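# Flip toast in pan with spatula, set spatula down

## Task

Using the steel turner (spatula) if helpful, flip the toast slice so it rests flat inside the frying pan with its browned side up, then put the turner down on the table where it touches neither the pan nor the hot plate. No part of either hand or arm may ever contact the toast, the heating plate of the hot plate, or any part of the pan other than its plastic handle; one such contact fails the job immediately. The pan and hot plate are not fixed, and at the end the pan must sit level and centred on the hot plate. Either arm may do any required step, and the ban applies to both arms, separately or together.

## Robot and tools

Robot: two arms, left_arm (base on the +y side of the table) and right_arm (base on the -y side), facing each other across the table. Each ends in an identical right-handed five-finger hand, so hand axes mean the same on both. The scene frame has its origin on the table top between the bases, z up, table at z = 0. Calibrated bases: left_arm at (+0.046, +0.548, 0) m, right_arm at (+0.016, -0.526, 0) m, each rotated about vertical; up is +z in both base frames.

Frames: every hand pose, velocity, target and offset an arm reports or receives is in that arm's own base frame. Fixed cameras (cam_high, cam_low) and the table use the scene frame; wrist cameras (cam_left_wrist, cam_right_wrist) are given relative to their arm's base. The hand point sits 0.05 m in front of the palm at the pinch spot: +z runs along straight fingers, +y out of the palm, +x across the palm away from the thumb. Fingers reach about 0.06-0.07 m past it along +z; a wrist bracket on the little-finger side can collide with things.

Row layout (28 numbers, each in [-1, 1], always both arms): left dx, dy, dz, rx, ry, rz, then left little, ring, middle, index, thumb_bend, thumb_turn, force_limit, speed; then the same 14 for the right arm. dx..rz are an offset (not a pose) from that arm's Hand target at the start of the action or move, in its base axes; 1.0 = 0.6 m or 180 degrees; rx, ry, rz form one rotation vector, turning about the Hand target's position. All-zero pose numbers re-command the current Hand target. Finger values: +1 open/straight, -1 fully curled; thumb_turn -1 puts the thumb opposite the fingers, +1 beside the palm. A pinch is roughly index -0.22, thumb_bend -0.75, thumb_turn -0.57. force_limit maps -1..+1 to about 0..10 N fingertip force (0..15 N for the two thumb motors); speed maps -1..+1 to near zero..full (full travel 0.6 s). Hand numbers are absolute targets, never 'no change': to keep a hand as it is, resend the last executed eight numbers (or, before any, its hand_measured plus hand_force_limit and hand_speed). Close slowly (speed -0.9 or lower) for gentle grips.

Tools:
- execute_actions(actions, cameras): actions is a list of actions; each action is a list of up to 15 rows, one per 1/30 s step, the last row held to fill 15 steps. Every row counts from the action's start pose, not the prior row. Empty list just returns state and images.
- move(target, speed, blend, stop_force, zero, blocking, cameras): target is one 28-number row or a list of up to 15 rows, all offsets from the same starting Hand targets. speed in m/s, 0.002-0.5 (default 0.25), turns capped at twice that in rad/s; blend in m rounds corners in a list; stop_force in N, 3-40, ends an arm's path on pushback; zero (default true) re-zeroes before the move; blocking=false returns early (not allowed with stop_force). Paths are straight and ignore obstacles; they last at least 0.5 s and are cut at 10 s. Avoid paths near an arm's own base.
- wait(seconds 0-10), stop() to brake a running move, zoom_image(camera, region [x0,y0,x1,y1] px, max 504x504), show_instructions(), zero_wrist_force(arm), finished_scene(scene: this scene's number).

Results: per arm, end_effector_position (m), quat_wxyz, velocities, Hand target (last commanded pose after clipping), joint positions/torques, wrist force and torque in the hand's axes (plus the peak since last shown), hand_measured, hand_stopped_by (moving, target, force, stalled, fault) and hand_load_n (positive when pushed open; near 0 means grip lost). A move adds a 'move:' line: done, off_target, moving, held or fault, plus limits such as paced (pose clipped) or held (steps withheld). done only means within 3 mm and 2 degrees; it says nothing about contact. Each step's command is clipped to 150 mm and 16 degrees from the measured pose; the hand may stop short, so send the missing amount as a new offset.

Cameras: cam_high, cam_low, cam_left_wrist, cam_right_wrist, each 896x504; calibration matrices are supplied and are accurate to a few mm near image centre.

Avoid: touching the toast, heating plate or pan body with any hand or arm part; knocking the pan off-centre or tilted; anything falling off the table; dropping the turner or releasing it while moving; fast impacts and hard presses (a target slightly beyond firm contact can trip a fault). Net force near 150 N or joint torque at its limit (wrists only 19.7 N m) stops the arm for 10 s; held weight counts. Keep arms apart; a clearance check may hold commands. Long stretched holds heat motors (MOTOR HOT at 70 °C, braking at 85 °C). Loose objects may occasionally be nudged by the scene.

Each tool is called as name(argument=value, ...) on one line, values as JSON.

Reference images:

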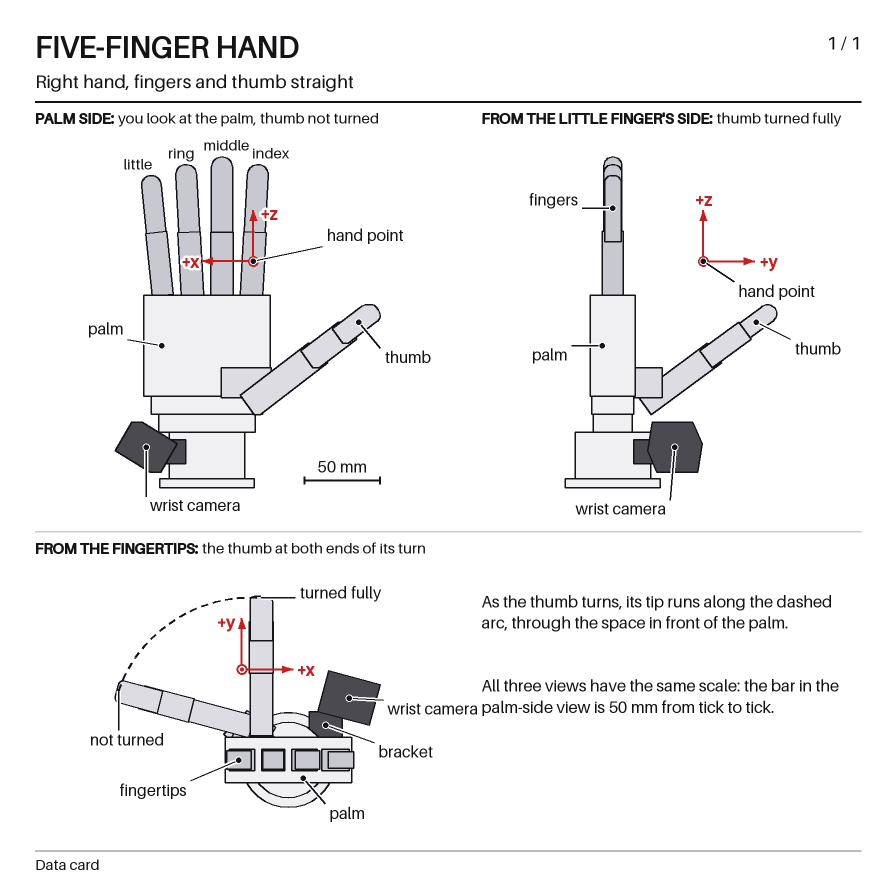

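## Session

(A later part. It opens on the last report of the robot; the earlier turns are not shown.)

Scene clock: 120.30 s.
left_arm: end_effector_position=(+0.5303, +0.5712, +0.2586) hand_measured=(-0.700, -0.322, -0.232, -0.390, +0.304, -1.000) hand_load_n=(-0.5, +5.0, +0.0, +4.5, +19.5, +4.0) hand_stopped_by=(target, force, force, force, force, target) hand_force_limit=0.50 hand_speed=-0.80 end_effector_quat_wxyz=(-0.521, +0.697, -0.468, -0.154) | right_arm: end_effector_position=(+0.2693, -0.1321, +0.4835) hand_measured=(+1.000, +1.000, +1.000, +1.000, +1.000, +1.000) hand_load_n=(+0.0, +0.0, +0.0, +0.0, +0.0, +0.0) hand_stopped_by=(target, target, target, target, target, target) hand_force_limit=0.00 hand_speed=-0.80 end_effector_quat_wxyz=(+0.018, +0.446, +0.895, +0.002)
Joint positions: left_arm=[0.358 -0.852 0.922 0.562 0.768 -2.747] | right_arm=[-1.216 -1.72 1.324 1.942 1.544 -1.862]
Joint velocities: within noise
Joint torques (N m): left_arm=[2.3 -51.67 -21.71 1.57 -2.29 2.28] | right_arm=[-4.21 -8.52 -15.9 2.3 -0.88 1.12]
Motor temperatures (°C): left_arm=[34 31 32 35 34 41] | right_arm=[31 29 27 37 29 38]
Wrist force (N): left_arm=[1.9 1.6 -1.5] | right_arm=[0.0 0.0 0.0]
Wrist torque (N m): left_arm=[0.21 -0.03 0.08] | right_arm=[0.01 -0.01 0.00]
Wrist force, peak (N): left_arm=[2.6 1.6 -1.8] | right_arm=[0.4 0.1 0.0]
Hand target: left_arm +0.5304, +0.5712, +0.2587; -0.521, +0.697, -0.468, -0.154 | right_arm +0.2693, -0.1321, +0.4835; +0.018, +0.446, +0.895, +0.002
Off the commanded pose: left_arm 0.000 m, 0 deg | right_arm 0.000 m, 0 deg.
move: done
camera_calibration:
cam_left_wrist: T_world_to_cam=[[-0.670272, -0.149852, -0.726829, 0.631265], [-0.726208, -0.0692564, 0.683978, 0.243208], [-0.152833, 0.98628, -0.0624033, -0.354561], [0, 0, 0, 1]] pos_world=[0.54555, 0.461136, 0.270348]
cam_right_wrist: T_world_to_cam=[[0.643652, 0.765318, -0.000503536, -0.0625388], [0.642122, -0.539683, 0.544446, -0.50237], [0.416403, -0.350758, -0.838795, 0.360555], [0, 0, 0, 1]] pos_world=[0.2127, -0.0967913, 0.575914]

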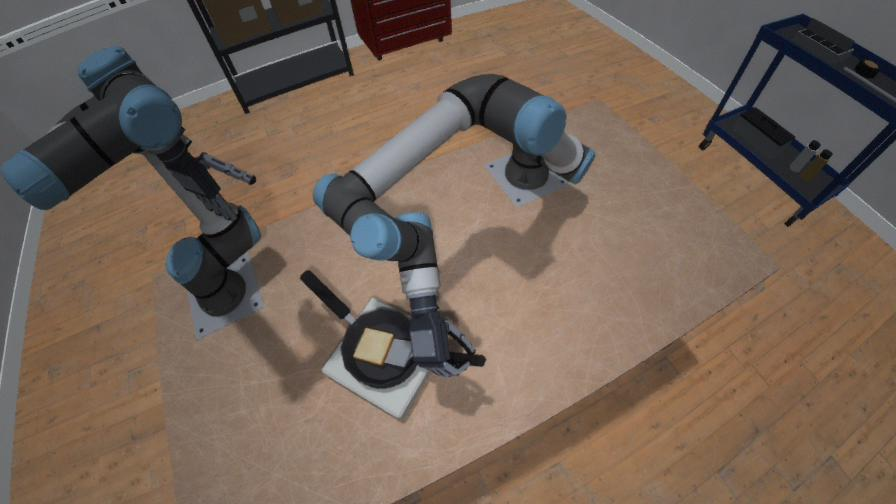

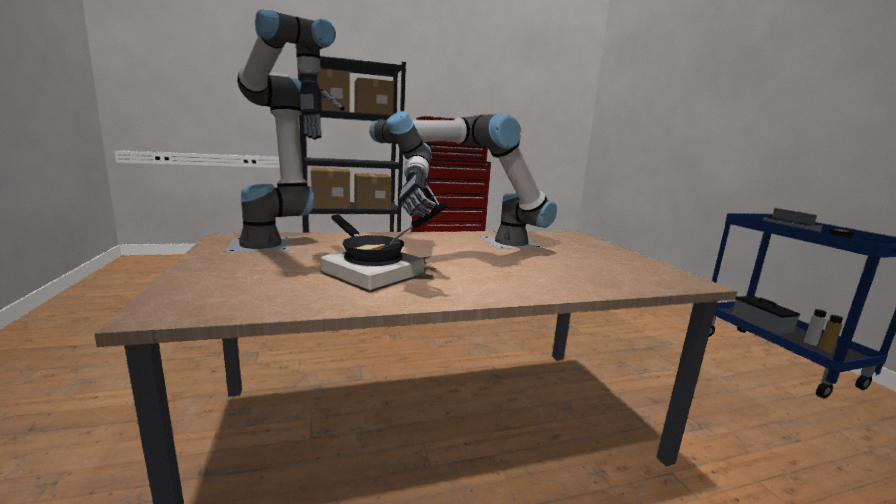

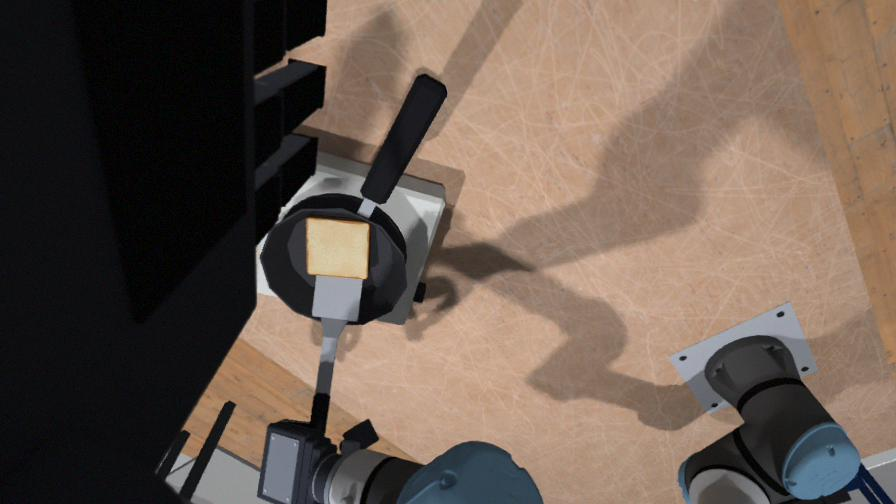

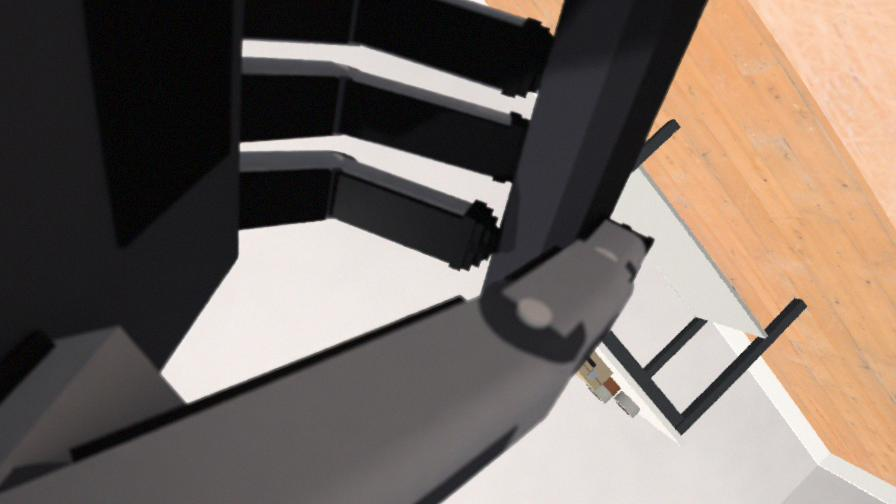

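move(target=[[-0.0198,0.0217,-0.0043,-0.0164,-0.0150,0,-0.7,-0.7,-0.7,-0.7,-0.1,-1,0.5,-0.8,0,0,0,0,0,0,1,1,1,1,1,1,0,-0.8],[-0.0396,0.0435,-0.0442,-0.0534,-0.0486,0,-0.7,-0.7,-0.7,-0.7,-0.1,-1,0.5,-0.8,0,0,0,0,0,0,1,1,1,1,1,1,0,-0.8]], speed=0.03)

zoom_image(camera="cam_low", region=[330, 190, 430, 280])

zoom_image(camera="cam_left_wrist", region=[250, 180, 430, 420])

zoom_image(camera="cam_high", region=[330, 290, 430, 390])

Scene clock: 128.47 s.
left_arm: end_effector_position=(+0.5065, +0.5973, +0.2322) hand_measured=(-0.700, -0.322, -0.232, -0.390, +0.304, -1.000) hand_load_n=(+0.0, +9.5, +0.0, +1.5, +20.0, +3.5) hand_stopped_by=(target, force, force, force, force, target) hand_force_limit=0.50 hand_speed=-0.80 end_effector_quat_wxyz=(-0.495, +0.748, -0.438, -0.061) | right_arm: end_effector_position=(+0.2693, -0.1321, +0.4835) hand_measured=(+1.000, +1.000, +1.000, +1.000, +1.000, +1.000) hand_load_n=(+0.0, +0.0, +0.0, +0.0, +0.0, +0.0) hand_stopped_by=(target, target, target, target, target, target) hand_force_limit=0.00 hand_speed=-0.80 end_effector_quat_wxyz=(+0.018, +0.446, +0.895, +0.002)
Joint positions: left_arm=[0.46 -0.871 0.935 0.587 0.979 -2.892] | right_arm=[-1.216 -1.72 1.324 1.942 1.544 -1.862]
Joint velocities: within noise
Joint torques (N m): left_arm=[-9.12 -62.1 -19.86 2.04 -2.41 2.3] | right_arm=[-2.93 -9.62 -16.38 1.92 -0.91 1.12]
Motor temperatures (°C): left_arm=[34 31 32 35 34 41] | right_arm=[31 29 27 37 29 38]
Wrist force (N): left_arm=[2.4 3.0 -0.4] | right_arm=[0.0 -0.1 -0.1]
Wrist torque (N m): left_arm=[0.24 -0.13 0.32] | right_arm=[0.00 0.00 0.00]
Wrist force, peak (N): left_arm=[3.3 2.6 -1.4] | right_arm=[0.3 -0.3 0.0]
Hand target: left_arm +0.5066, +0.5973, +0.2322; -0.495, +0.748, -0.438, -0.061 | right_arm +0.2693, -0.1321, +0.4835; +0.018, +0.446, +0.895, +0.002
Off the commanded pose: left_arm 0.000 m, 0 deg | right_arm 0.000 m, 0 deg.
move: done
camera_calibration:
cam_left_wrist: T_world_to_cam=[[-0.554267, -0.277256, -0.784804, 0.630779], [-0.822256, 0.0360749, 0.567973, 0.258478], [-0.129162, 0.960119, -0.247971, -0.338945], [0, 0, 0, 1]] pos_world=[0.518376, 0.49099, 0.264181]
cam_right_wrist: T_world_to_cam=[[0.643653, 0.765318, -0.000503624, -0.0625387], [0.642122, -0.539683, 0.544446, -0.50237], [0.416403, -0.350758, -0.838796, 0.360555], [0, 0, 0, 1]] pos_world=[0.2127, -0.0967914, 0.575914]

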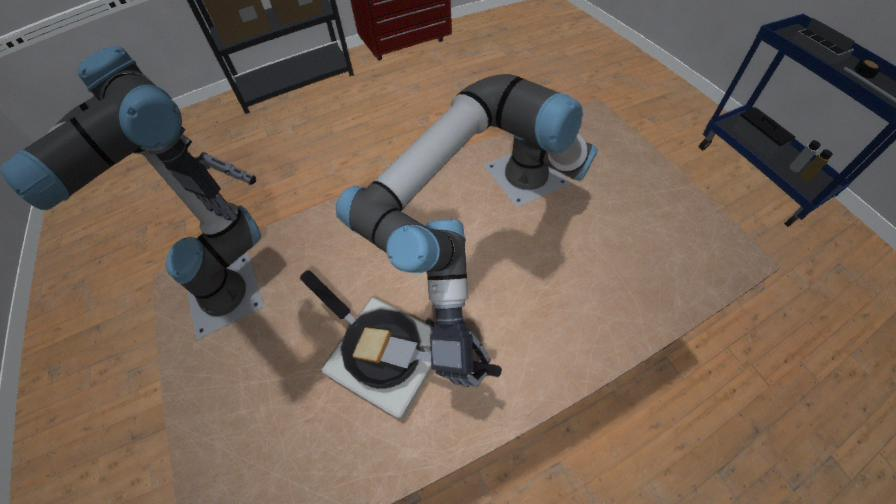

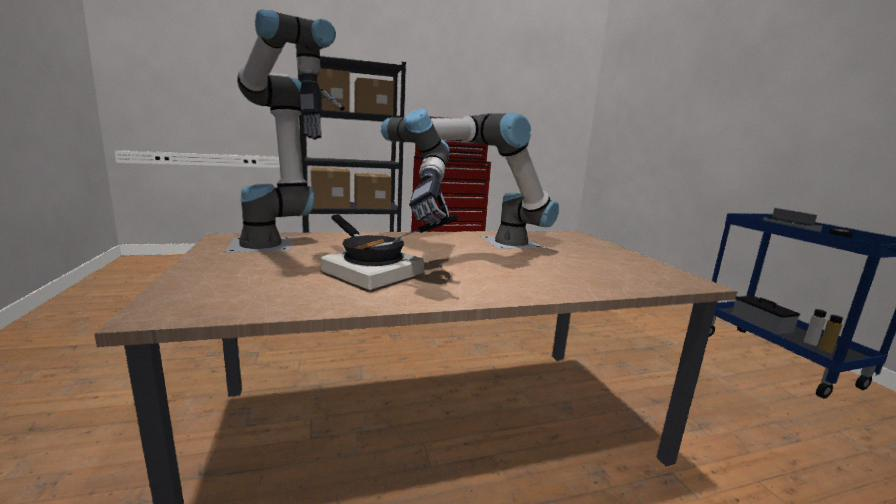

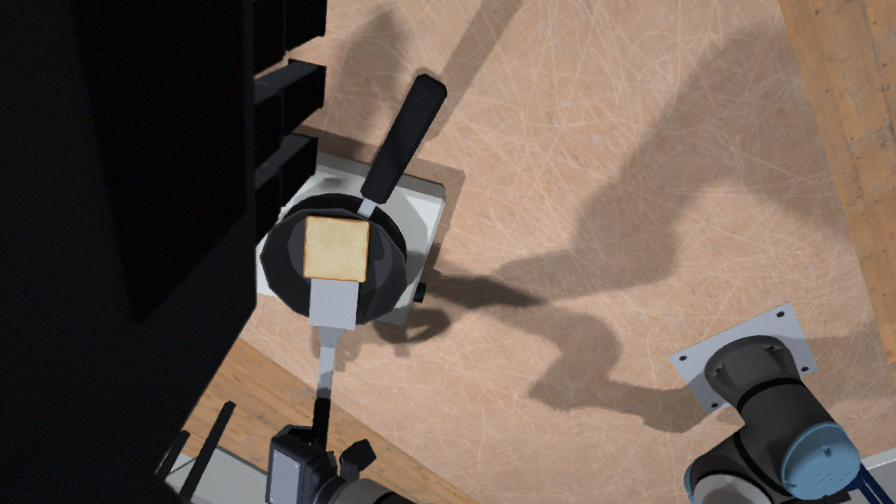

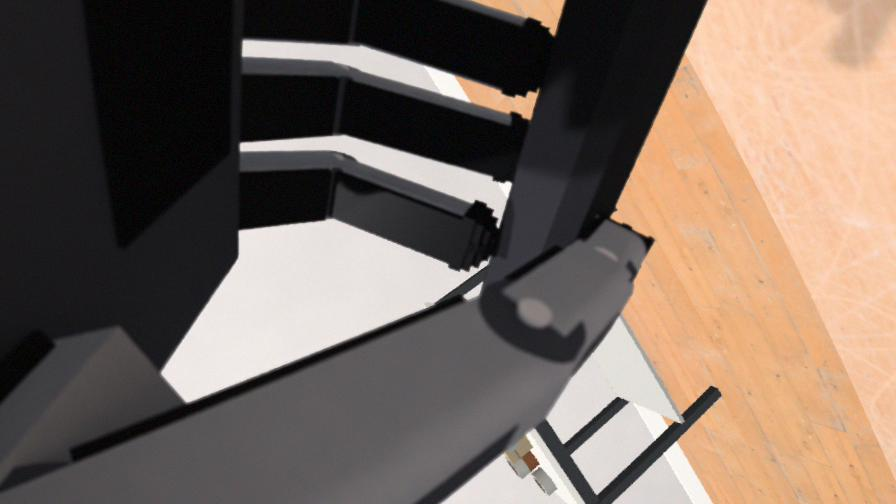

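Scaled by 5.040 from the camera's 896x504 image, which has a finer 1280x720 frame.

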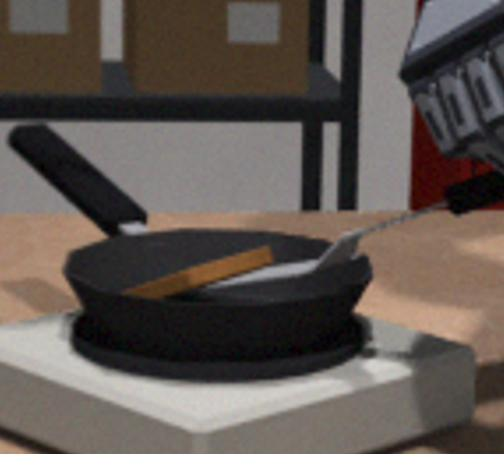

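Scaled by 2.100 from the camera's 896x504 image, which has a finer 1280x720 frame.

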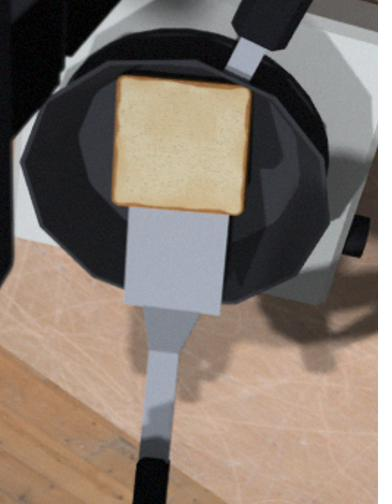

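Scaled by 5.040 from the camera's 896x504 image, which has a finer 1280x720 frame.

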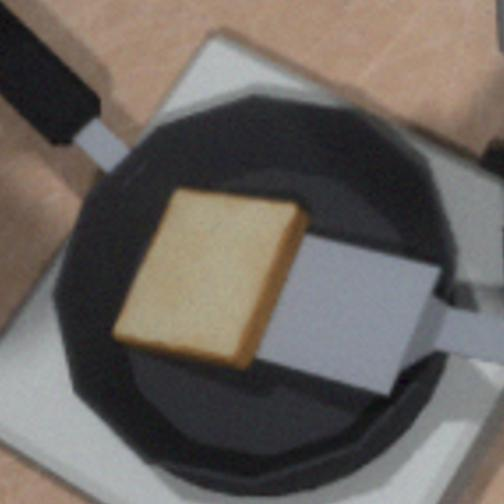

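move(target=[[0.0047,-0.0052,-0.0028,-0.0123,-0.0112,0,-0.7,-0.7,-0.7,-0.7,-0.1,-1,0.5,-0.8,0,0,0,0,0,0,1,1,1,1,1,1,0,-0.8],[0.0143,-0.0156,-0.0027,-0.0205,-0.0187,0,-0.7,-0.7,-0.7,-0.7,-0.1,-1,0.5,-0.8,0,0,0,0,0,0,1,1,1,1,1,1,0,-0.8]], speed=0.03)

zoom_image(camera="cam_low", region=[330, 190, 430, 280])

zoom_image(camera="cam_left_wrist", region=[250, 180, 430, 420])

zoom_image(camera="cam_high", region=[330, 290, 430, 390])

Scene clock: 132.10 s.
left_arm: end_effector_position=(+0.5153, +0.5878, +0.2306) hand_measured=(-0.700, -0.322, -0.232, -0.390, +0.304, -1.000) hand_load_n=(+0.0, +9.5, +0.0, +1.5, +19.5, +3.5) hand_stopped_by=(target, force, force, force, force, target) hand_force_limit=0.50 hand_speed=-0.80 end_effector_quat_wxyz=(-0.483, +0.765, -0.425, -0.024) end_effector_velocity=(+0.000, +0.001, +0.002) end_effector_angular_velocity=(+0.005, +0.001, +0.000) | right_arm: end_effector_position=(+0.2693, -0.1321, +0.4835) hand_measured=(+1.000, +1.000, +1.000, +1.000, +1.000, +1.000) hand_load_n=(+0.0, +0.0, +0.0, +0.0, +0.0, +0.0) hand_stopped_by=(target, target, target, target, target, target) hand_force_limit=0.00 hand_speed=-0.80 end_effector_quat_wxyz=(+0.018, +0.446, +0.895, +0.002)
Joint positions: left_arm=[0.462 -0.869 0.908 0.629 1.031 -2.969] | right_arm=[-1.216 -1.72 1.324 1.942 1.544 -1.862]
Joint velocities: left_arm=[0 -0.001 0 -0.002 -0.003 0.005] | right_arm=[within noise]
Joint torques (N m): left_arm=[-5.75 -53.37 -26.57 -0.43 -1.88 2.61] | right_arm=[-3.26 -9.63 -16.63 1.99 -0.76 1.32]
Motor temperatures (°C): left_arm=[34 31 32 35 34 41] | right_arm=[31 29 27 37 29 38]
Wrist force (N): left_arm=[1.6 2.9 -0.5] | right_arm=[0.1 -0.1 0.1]
Wrist torque (N m): left_arm=[0.27 -0.08 0.31] | right_arm=[-0.02 -0.02 0.00]
Wrist force, peak (N): left_arm=[2.3 3.5 -0.7] | right_arm=[0.2 -0.2 -0.2]
Hand target: left_arm +0.5152, +0.5879, +0.2306; -0.483, +0.765, -0.425, -0.025 | right_arm +0.2693, -0.1321, +0.4835; +0.018, +0.446, +0.895, +0.002
Off the commanded pose: left_arm 0.000 m, 0 deg | right_arm 0.000 m, 0 deg.
move: done
camera_calibration:
cam_left_wrist: T_world_to_cam=[[-0.507862, -0.328075, -0.796519, 0.64046], [-0.854082, 0.0711828, 0.515245, 0.274835], [-0.112341, 0.941966, -0.316354, -0.311273], [0, 0, 0, 1]] pos_world=[0.525028, 0.483764, 0.270058]
cam_right_wrist: T_world_to_cam=[[0.643653, 0.765318, -0.000503421, -0.0625389], [0.642122, -0.539683, 0.544446, -0.50237], [0.416403, -0.350757, -0.838796, 0.360555], [0, 0, 0, 1]] pos_world=[0.2127, -0.0967914, 0.575914]

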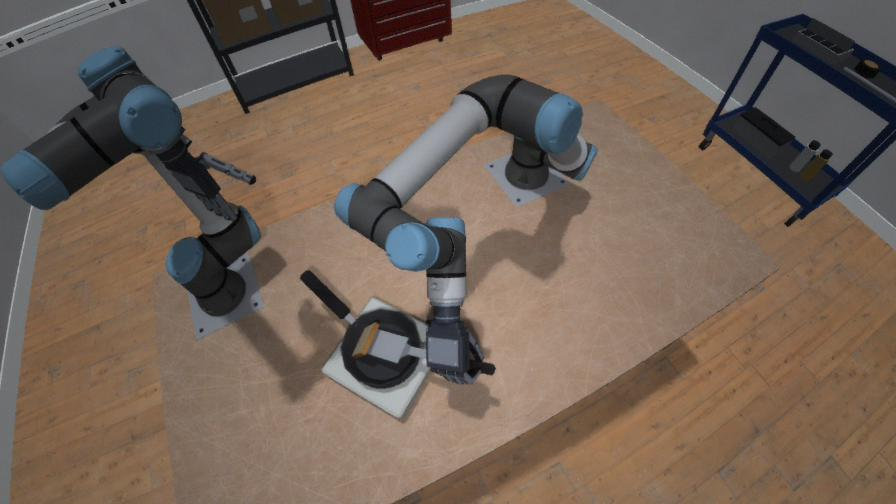

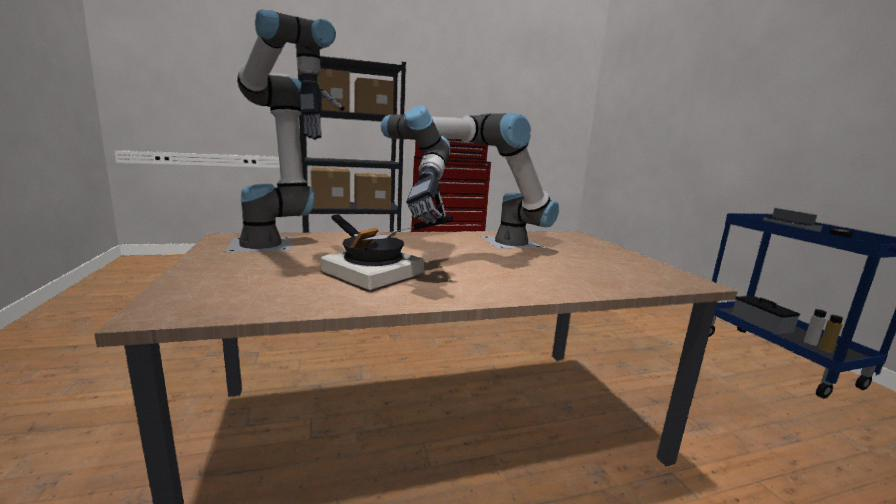

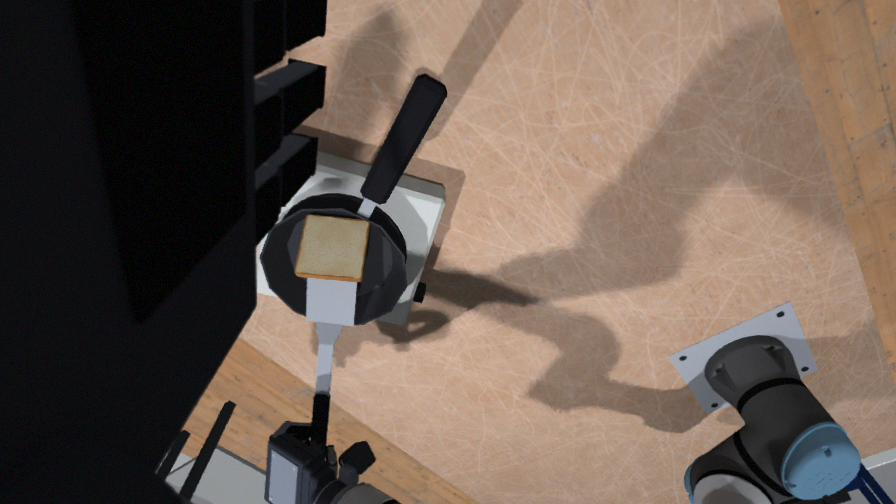

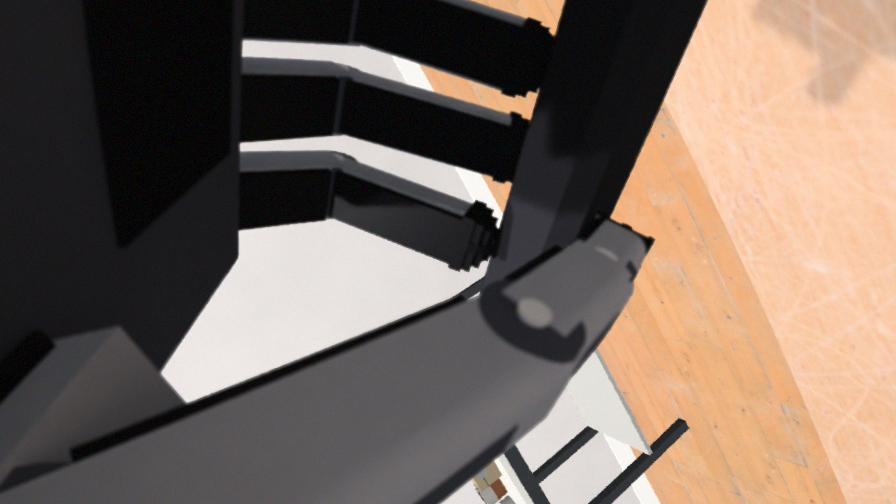

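Scaled by 5.040 from the camera's 896x504 image, which has a finer 1280x720 frame.

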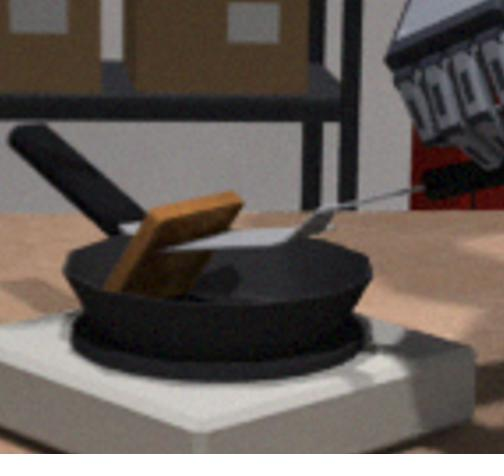

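Scaled by 2.100 from the camera's 896x504 image, which has a finer 1280x720 frame.

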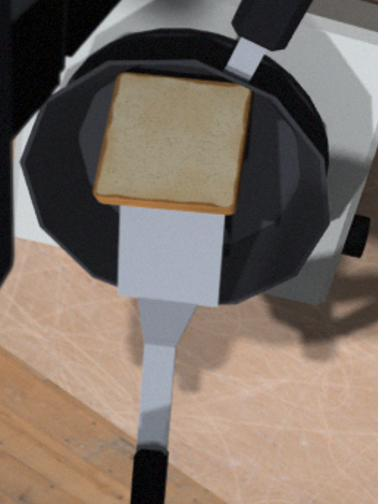

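Scaled by 5.040 from the camera's 896x504 image, which has a finer 1280x720 frame.

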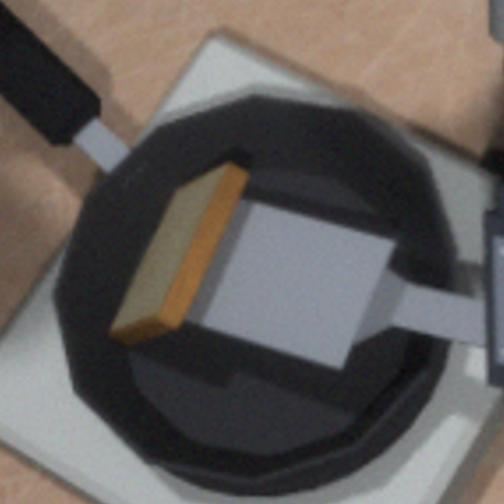

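move(target=[0.0112,-0.0123,0,0,0,0,-0.7,-0.7,-0.7,-0.7,-0.1,-1,0.5,-0.8,0,0,0,0,0,0,1,1,1,1,1,1,0,-0.8], speed=0.03)

zoom_image(camera="cam_low", region=[330, 190, 430, 280])

zoom_image(camera="cam_left_wrist", region=[250, 180, 430, 420])

zoom_image(camera="cam_high", region=[330, 290, 430, 390])

Scene clock: 134.17 s.
left_arm: end_effector_position=(+0.5220, +0.5804, +0.2306) hand_measured=(-0.700, -0.322, -0.232, -0.390, +0.304, -1.000) hand_load_n=(+0.0, +9.5, +0.0, +1.5, +19.5, +3.5) hand_stopped_by=(target, force, force, force, force, target) hand_force_limit=0.50 hand_speed=-0.80 end_effector_quat_wxyz=(-0.483, +0.765, -0.425, -0.025) | right_arm: end_effector_position=(+0.2693, -0.1321, +0.4835) hand_measured=(+1.000, +1.000, +1.000, +1.000, +1.000, +1.000) hand_load_n=(+0.0, +0.0, +0.0, +0.0, +0.0, +0.0) hand_stopped_by=(target, target, target, target, target, target) hand_force_limit=0.00 hand_speed=-0.80 end_effector_quat_wxyz=(+0.018, +0.446, +0.895, +0.002)
Joint positions: left_arm=[0.446 -0.865 0.903 0.636 1.018 -2.981] | right_arm=[-1.216 -1.72 1.324 1.942 1.544 -1.862]
Joint velocities: within noise
Joint torques (N m): left_arm=[9.62 -56.23 -33.9 0.44 0.51 0.19] | right_arm=[-3.51 -9.5 -15.91 1.99 -1.04 1.21]
Motor temperatures (°C): left_arm=[34 31 32 35 34 41] | right_arm=[31 29 27 37 29 38]
Wrist force (N): left_arm=[1.4 3.4 -0.4] | right_arm=[0.0 0.0 0.0]
Wrist torque (N m): left_arm=[0.29 -0.05 0.30] | right_arm=[0.00 -0.01 0.00]
Wrist force, peak (N): left_arm=[2.0 3.6 -0.2] | right_arm=[0.3 0.0 -0.2]
Hand target: left_arm +0.5219, +0.5805, +0.2306; -0.483, +0.765, -0.425, -0.025 | right_arm +0.2693, -0.1321, +0.4835; +0.018, +0.446, +0.895, +0.002
Off the commanded pose: left_arm 0.000 m, 0 deg | right_arm 0.000 m, 0 deg.
move: done
camera_calibration:
cam_left_wrist: T_world_to_cam=[[-0.508101, -0.32785, -0.79646, 0.641416], [-0.853921, 0.0709835, 0.515539, 0.281101], [-0.112484, 0.942059, -0.316025, -0.303575], [0, 0, 0, 1]] pos_world=[0.531794, 0.47632, 0.270006]
cam_right_wrist: T_world_to_cam=[[0.643652, 0.765318, -0.000503695, -0.0625387], [0.642122, -0.539683, 0.544446, -0.50237], [0.416403, -0.350758, -0.838796, 0.360555], [0, 0, 0, 1]] pos_world=[0.2127, -0.0967913, 0.575914]

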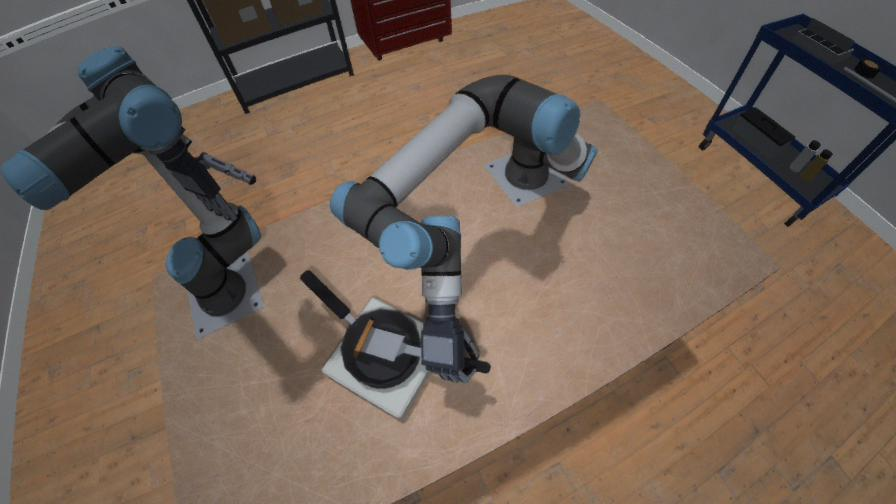

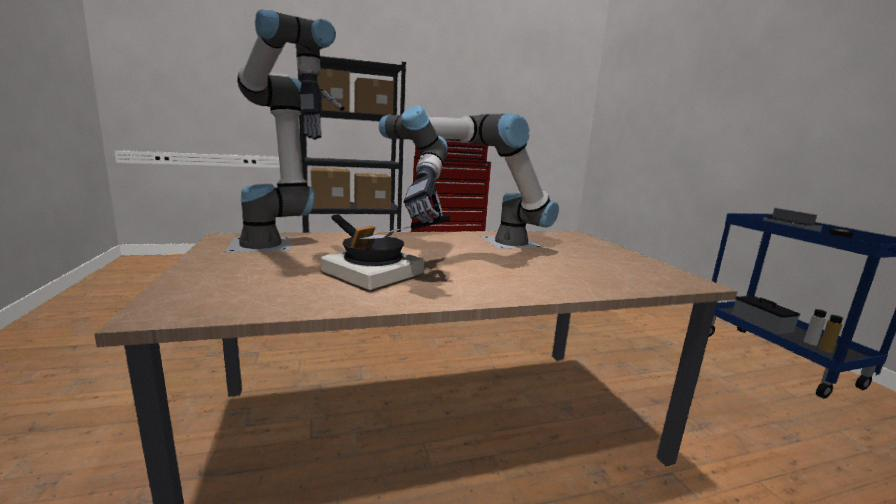

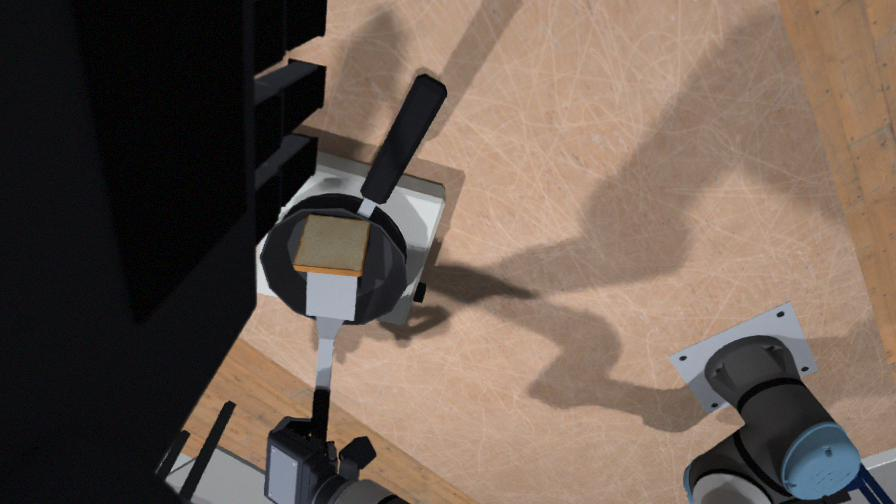

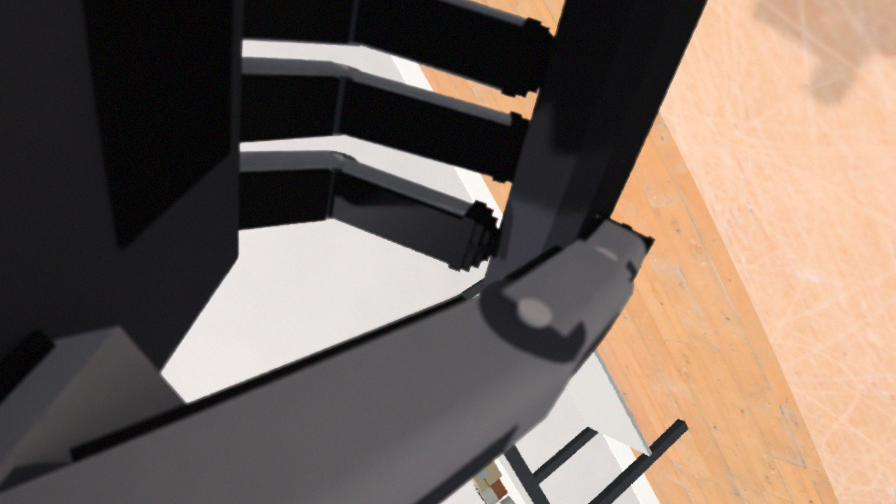

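Scaled by 5.040 from the camera's 896x504 image, which has a finer 1280x720 frame.

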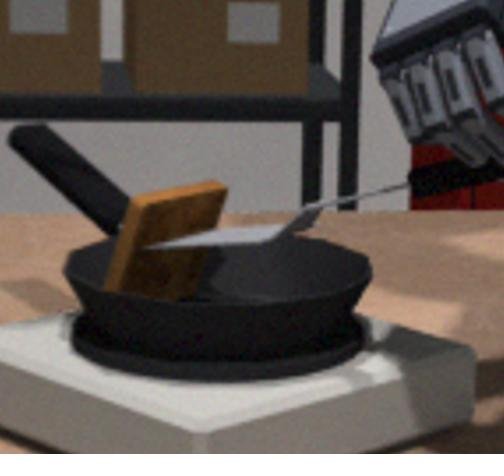

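Scaled by 2.100 from the camera's 896x504 image, which has a finer 1280x720 frame.

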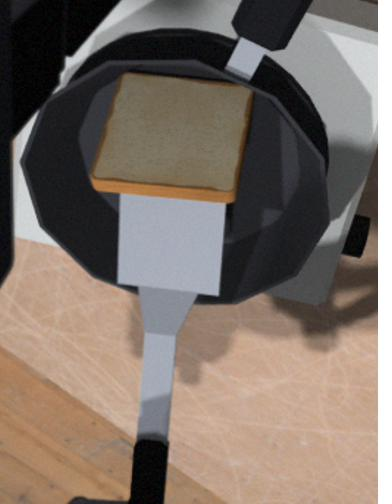

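Scaled by 5.040 from the camera's 896x504 image, which has a finer 1280x720 frame.

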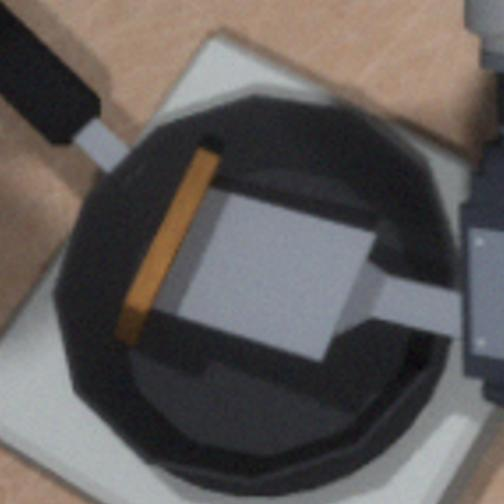

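move(target=[[0.0112,-0.0123,0.010,0,0,0,-0.7,-0.7,-0.7,-0.7,-0.1,-1,0.5,-0.8,0,0,0,0,0,0,1,1,1,1,1,1,0,-0.8],[0.0292,-0.0320,0.0167,0,0,0,-0.7,-0.7,-0.7,-0.7,-0.1,-1,0.5,-0.8,0,0,0,0,0,0,1,1,1,1,1,1,0,-0.8]], speed=0.025)

zoom_image(camera="cam_low", region=[330, 190, 430, 280])

zoom_image(camera="cam_left_wrist", region=[250, 180, 430, 420])

zoom_image(camera="cam_high", region=[330, 290, 430, 390])

Scene clock: 137.27 s.
left_arm: end_effector_position=(+0.5396, +0.5612, +0.2407) hand_measured=(-0.700, -0.322, -0.232, -0.390, +0.304, -1.000) hand_load_n=(+0.0, +9.5, +0.0, +2.0, +19.5, +3.5) hand_stopped_by=(target, force, force, force, force, target) hand_force_limit=0.50 hand_speed=-0.80 end_effector_quat_wxyz=(-0.483, +0.765, -0.425, -0.025) | right_arm: end_effector_position=(+0.2693, -0.1321, +0.4835) hand_measured=(+1.000, +1.000, +1.000, +1.000, +1.000, +1.000) hand_load_n=(+0.0, +0.0, +0.0, +0.0, +0.0, +0.0) hand_stopped_by=(target, target, target, target, target, target) hand_force_limit=0.00 hand_speed=-0.80 end_effector_quat_wxyz=(+0.018, +0.446, +0.895, +0.002)
Joint positions: left_arm=[0.405 -0.854 0.861 0.684 0.987 -3.011] | right_arm=[-1.216 -1.72 1.324 1.942 1.544 -1.862]
Joint velocities: within noise
Joint torques (N m): left_arm=[10.47 -59.97 -20.46 -0.51 0.29 0.69] | right_arm=[-3.6 -9.68 -16.43 2.02 -0.96 1.3]
Motor temperatures (°C): left_arm=[34 31 32 35 34 41] | right_arm=[31 29 27 37 29 38]
Wrist force (N): left_arm=[1.5 3.0 -0.2] | right_arm=[0.0 0.0 0.0]
Wrist torque (N m): left_arm=[0.24 -0.06 0.29] | right_arm=[0.00 0.00 0.00]
Wrist force, peak (N): left_arm=[1.7 3.7 -0.4] | right_arm=[0.3 -0.3 0.2]
Hand target: left_arm +0.5394, +0.5613, +0.2406; -0.483, +0.765, -0.425, -0.025 | right_arm +0.2693, -0.1321, +0.4835; +0.018, +0.446, +0.895, +0.002
Off the commanded pose: left_arm 0.000 m, 0 deg | right_arm 0.000 m, 0 deg.
move: done
camera_calibration:
cam_left_wrist: T_world_to_cam=[[-0.508052, -0.327834, -0.796497, 0.652037], [-0.853951, 0.0709635, 0.515491, 0.292289], [-0.112474, 0.942066, -0.316008, -0.280331], [0, 0, 0, 1]] pos_world=[0.54934, 0.457108, 0.280086]
cam_right_wrist: T_world_to_cam=[[0.643652, 0.765318, -0.000503605, -0.0625387], [0.642122, -0.539683, 0.544446, -0.50237], [0.416403, -0.350758, -0.838796, 0.360555], [0, 0, 0, 1]] pos_world=[0.2127, -0.0967913, 0.575914]

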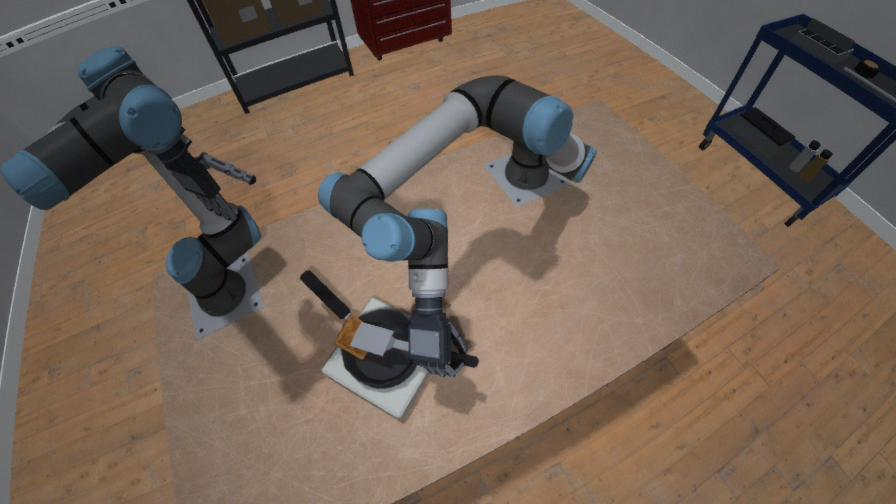

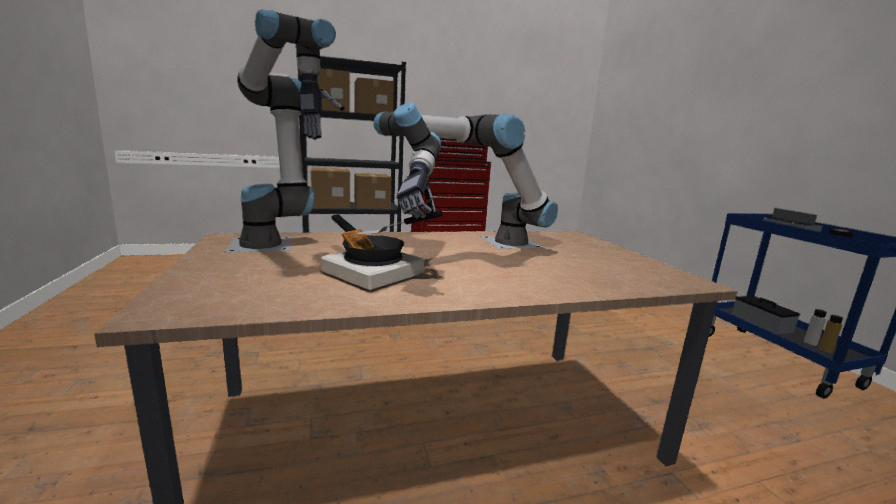

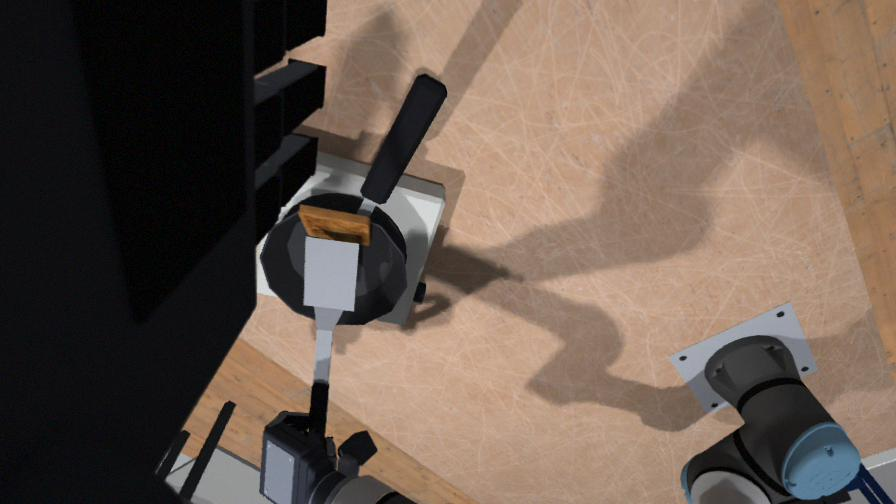

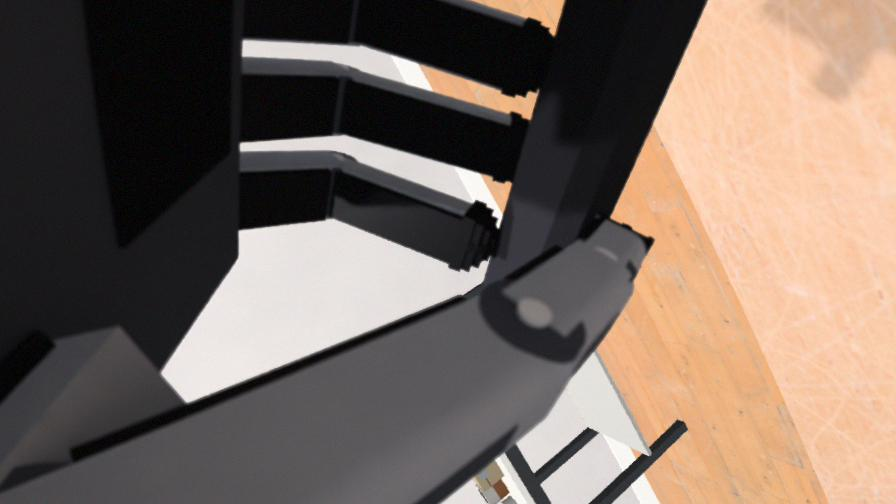

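Scaled by 5.040 from the camera's 896x504 image, which has a finer 1280x720 frame.

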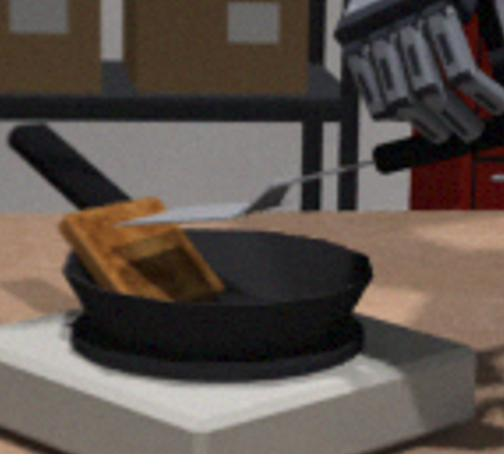

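Scaled by 2.100 from the camera's 896x504 image, which has a finer 1280x720 frame.

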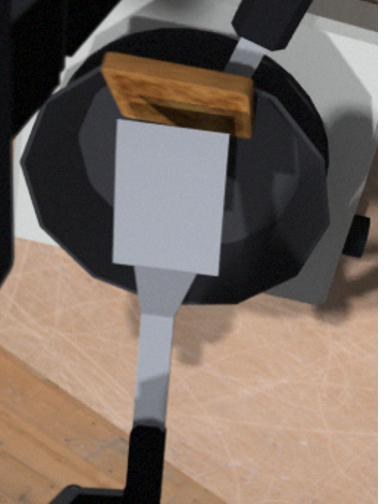

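Scaled by 5.040 from the camera's 896x504 image, which has a finer 1280x720 frame.

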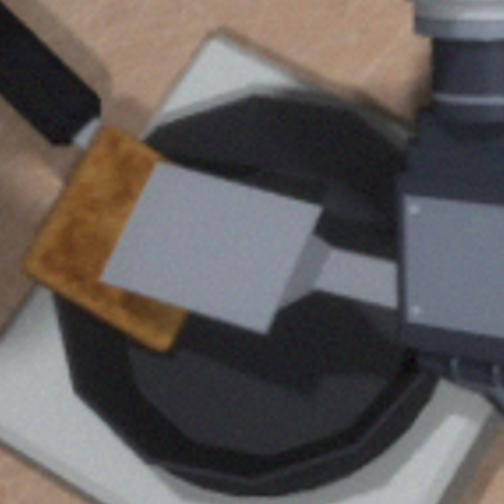

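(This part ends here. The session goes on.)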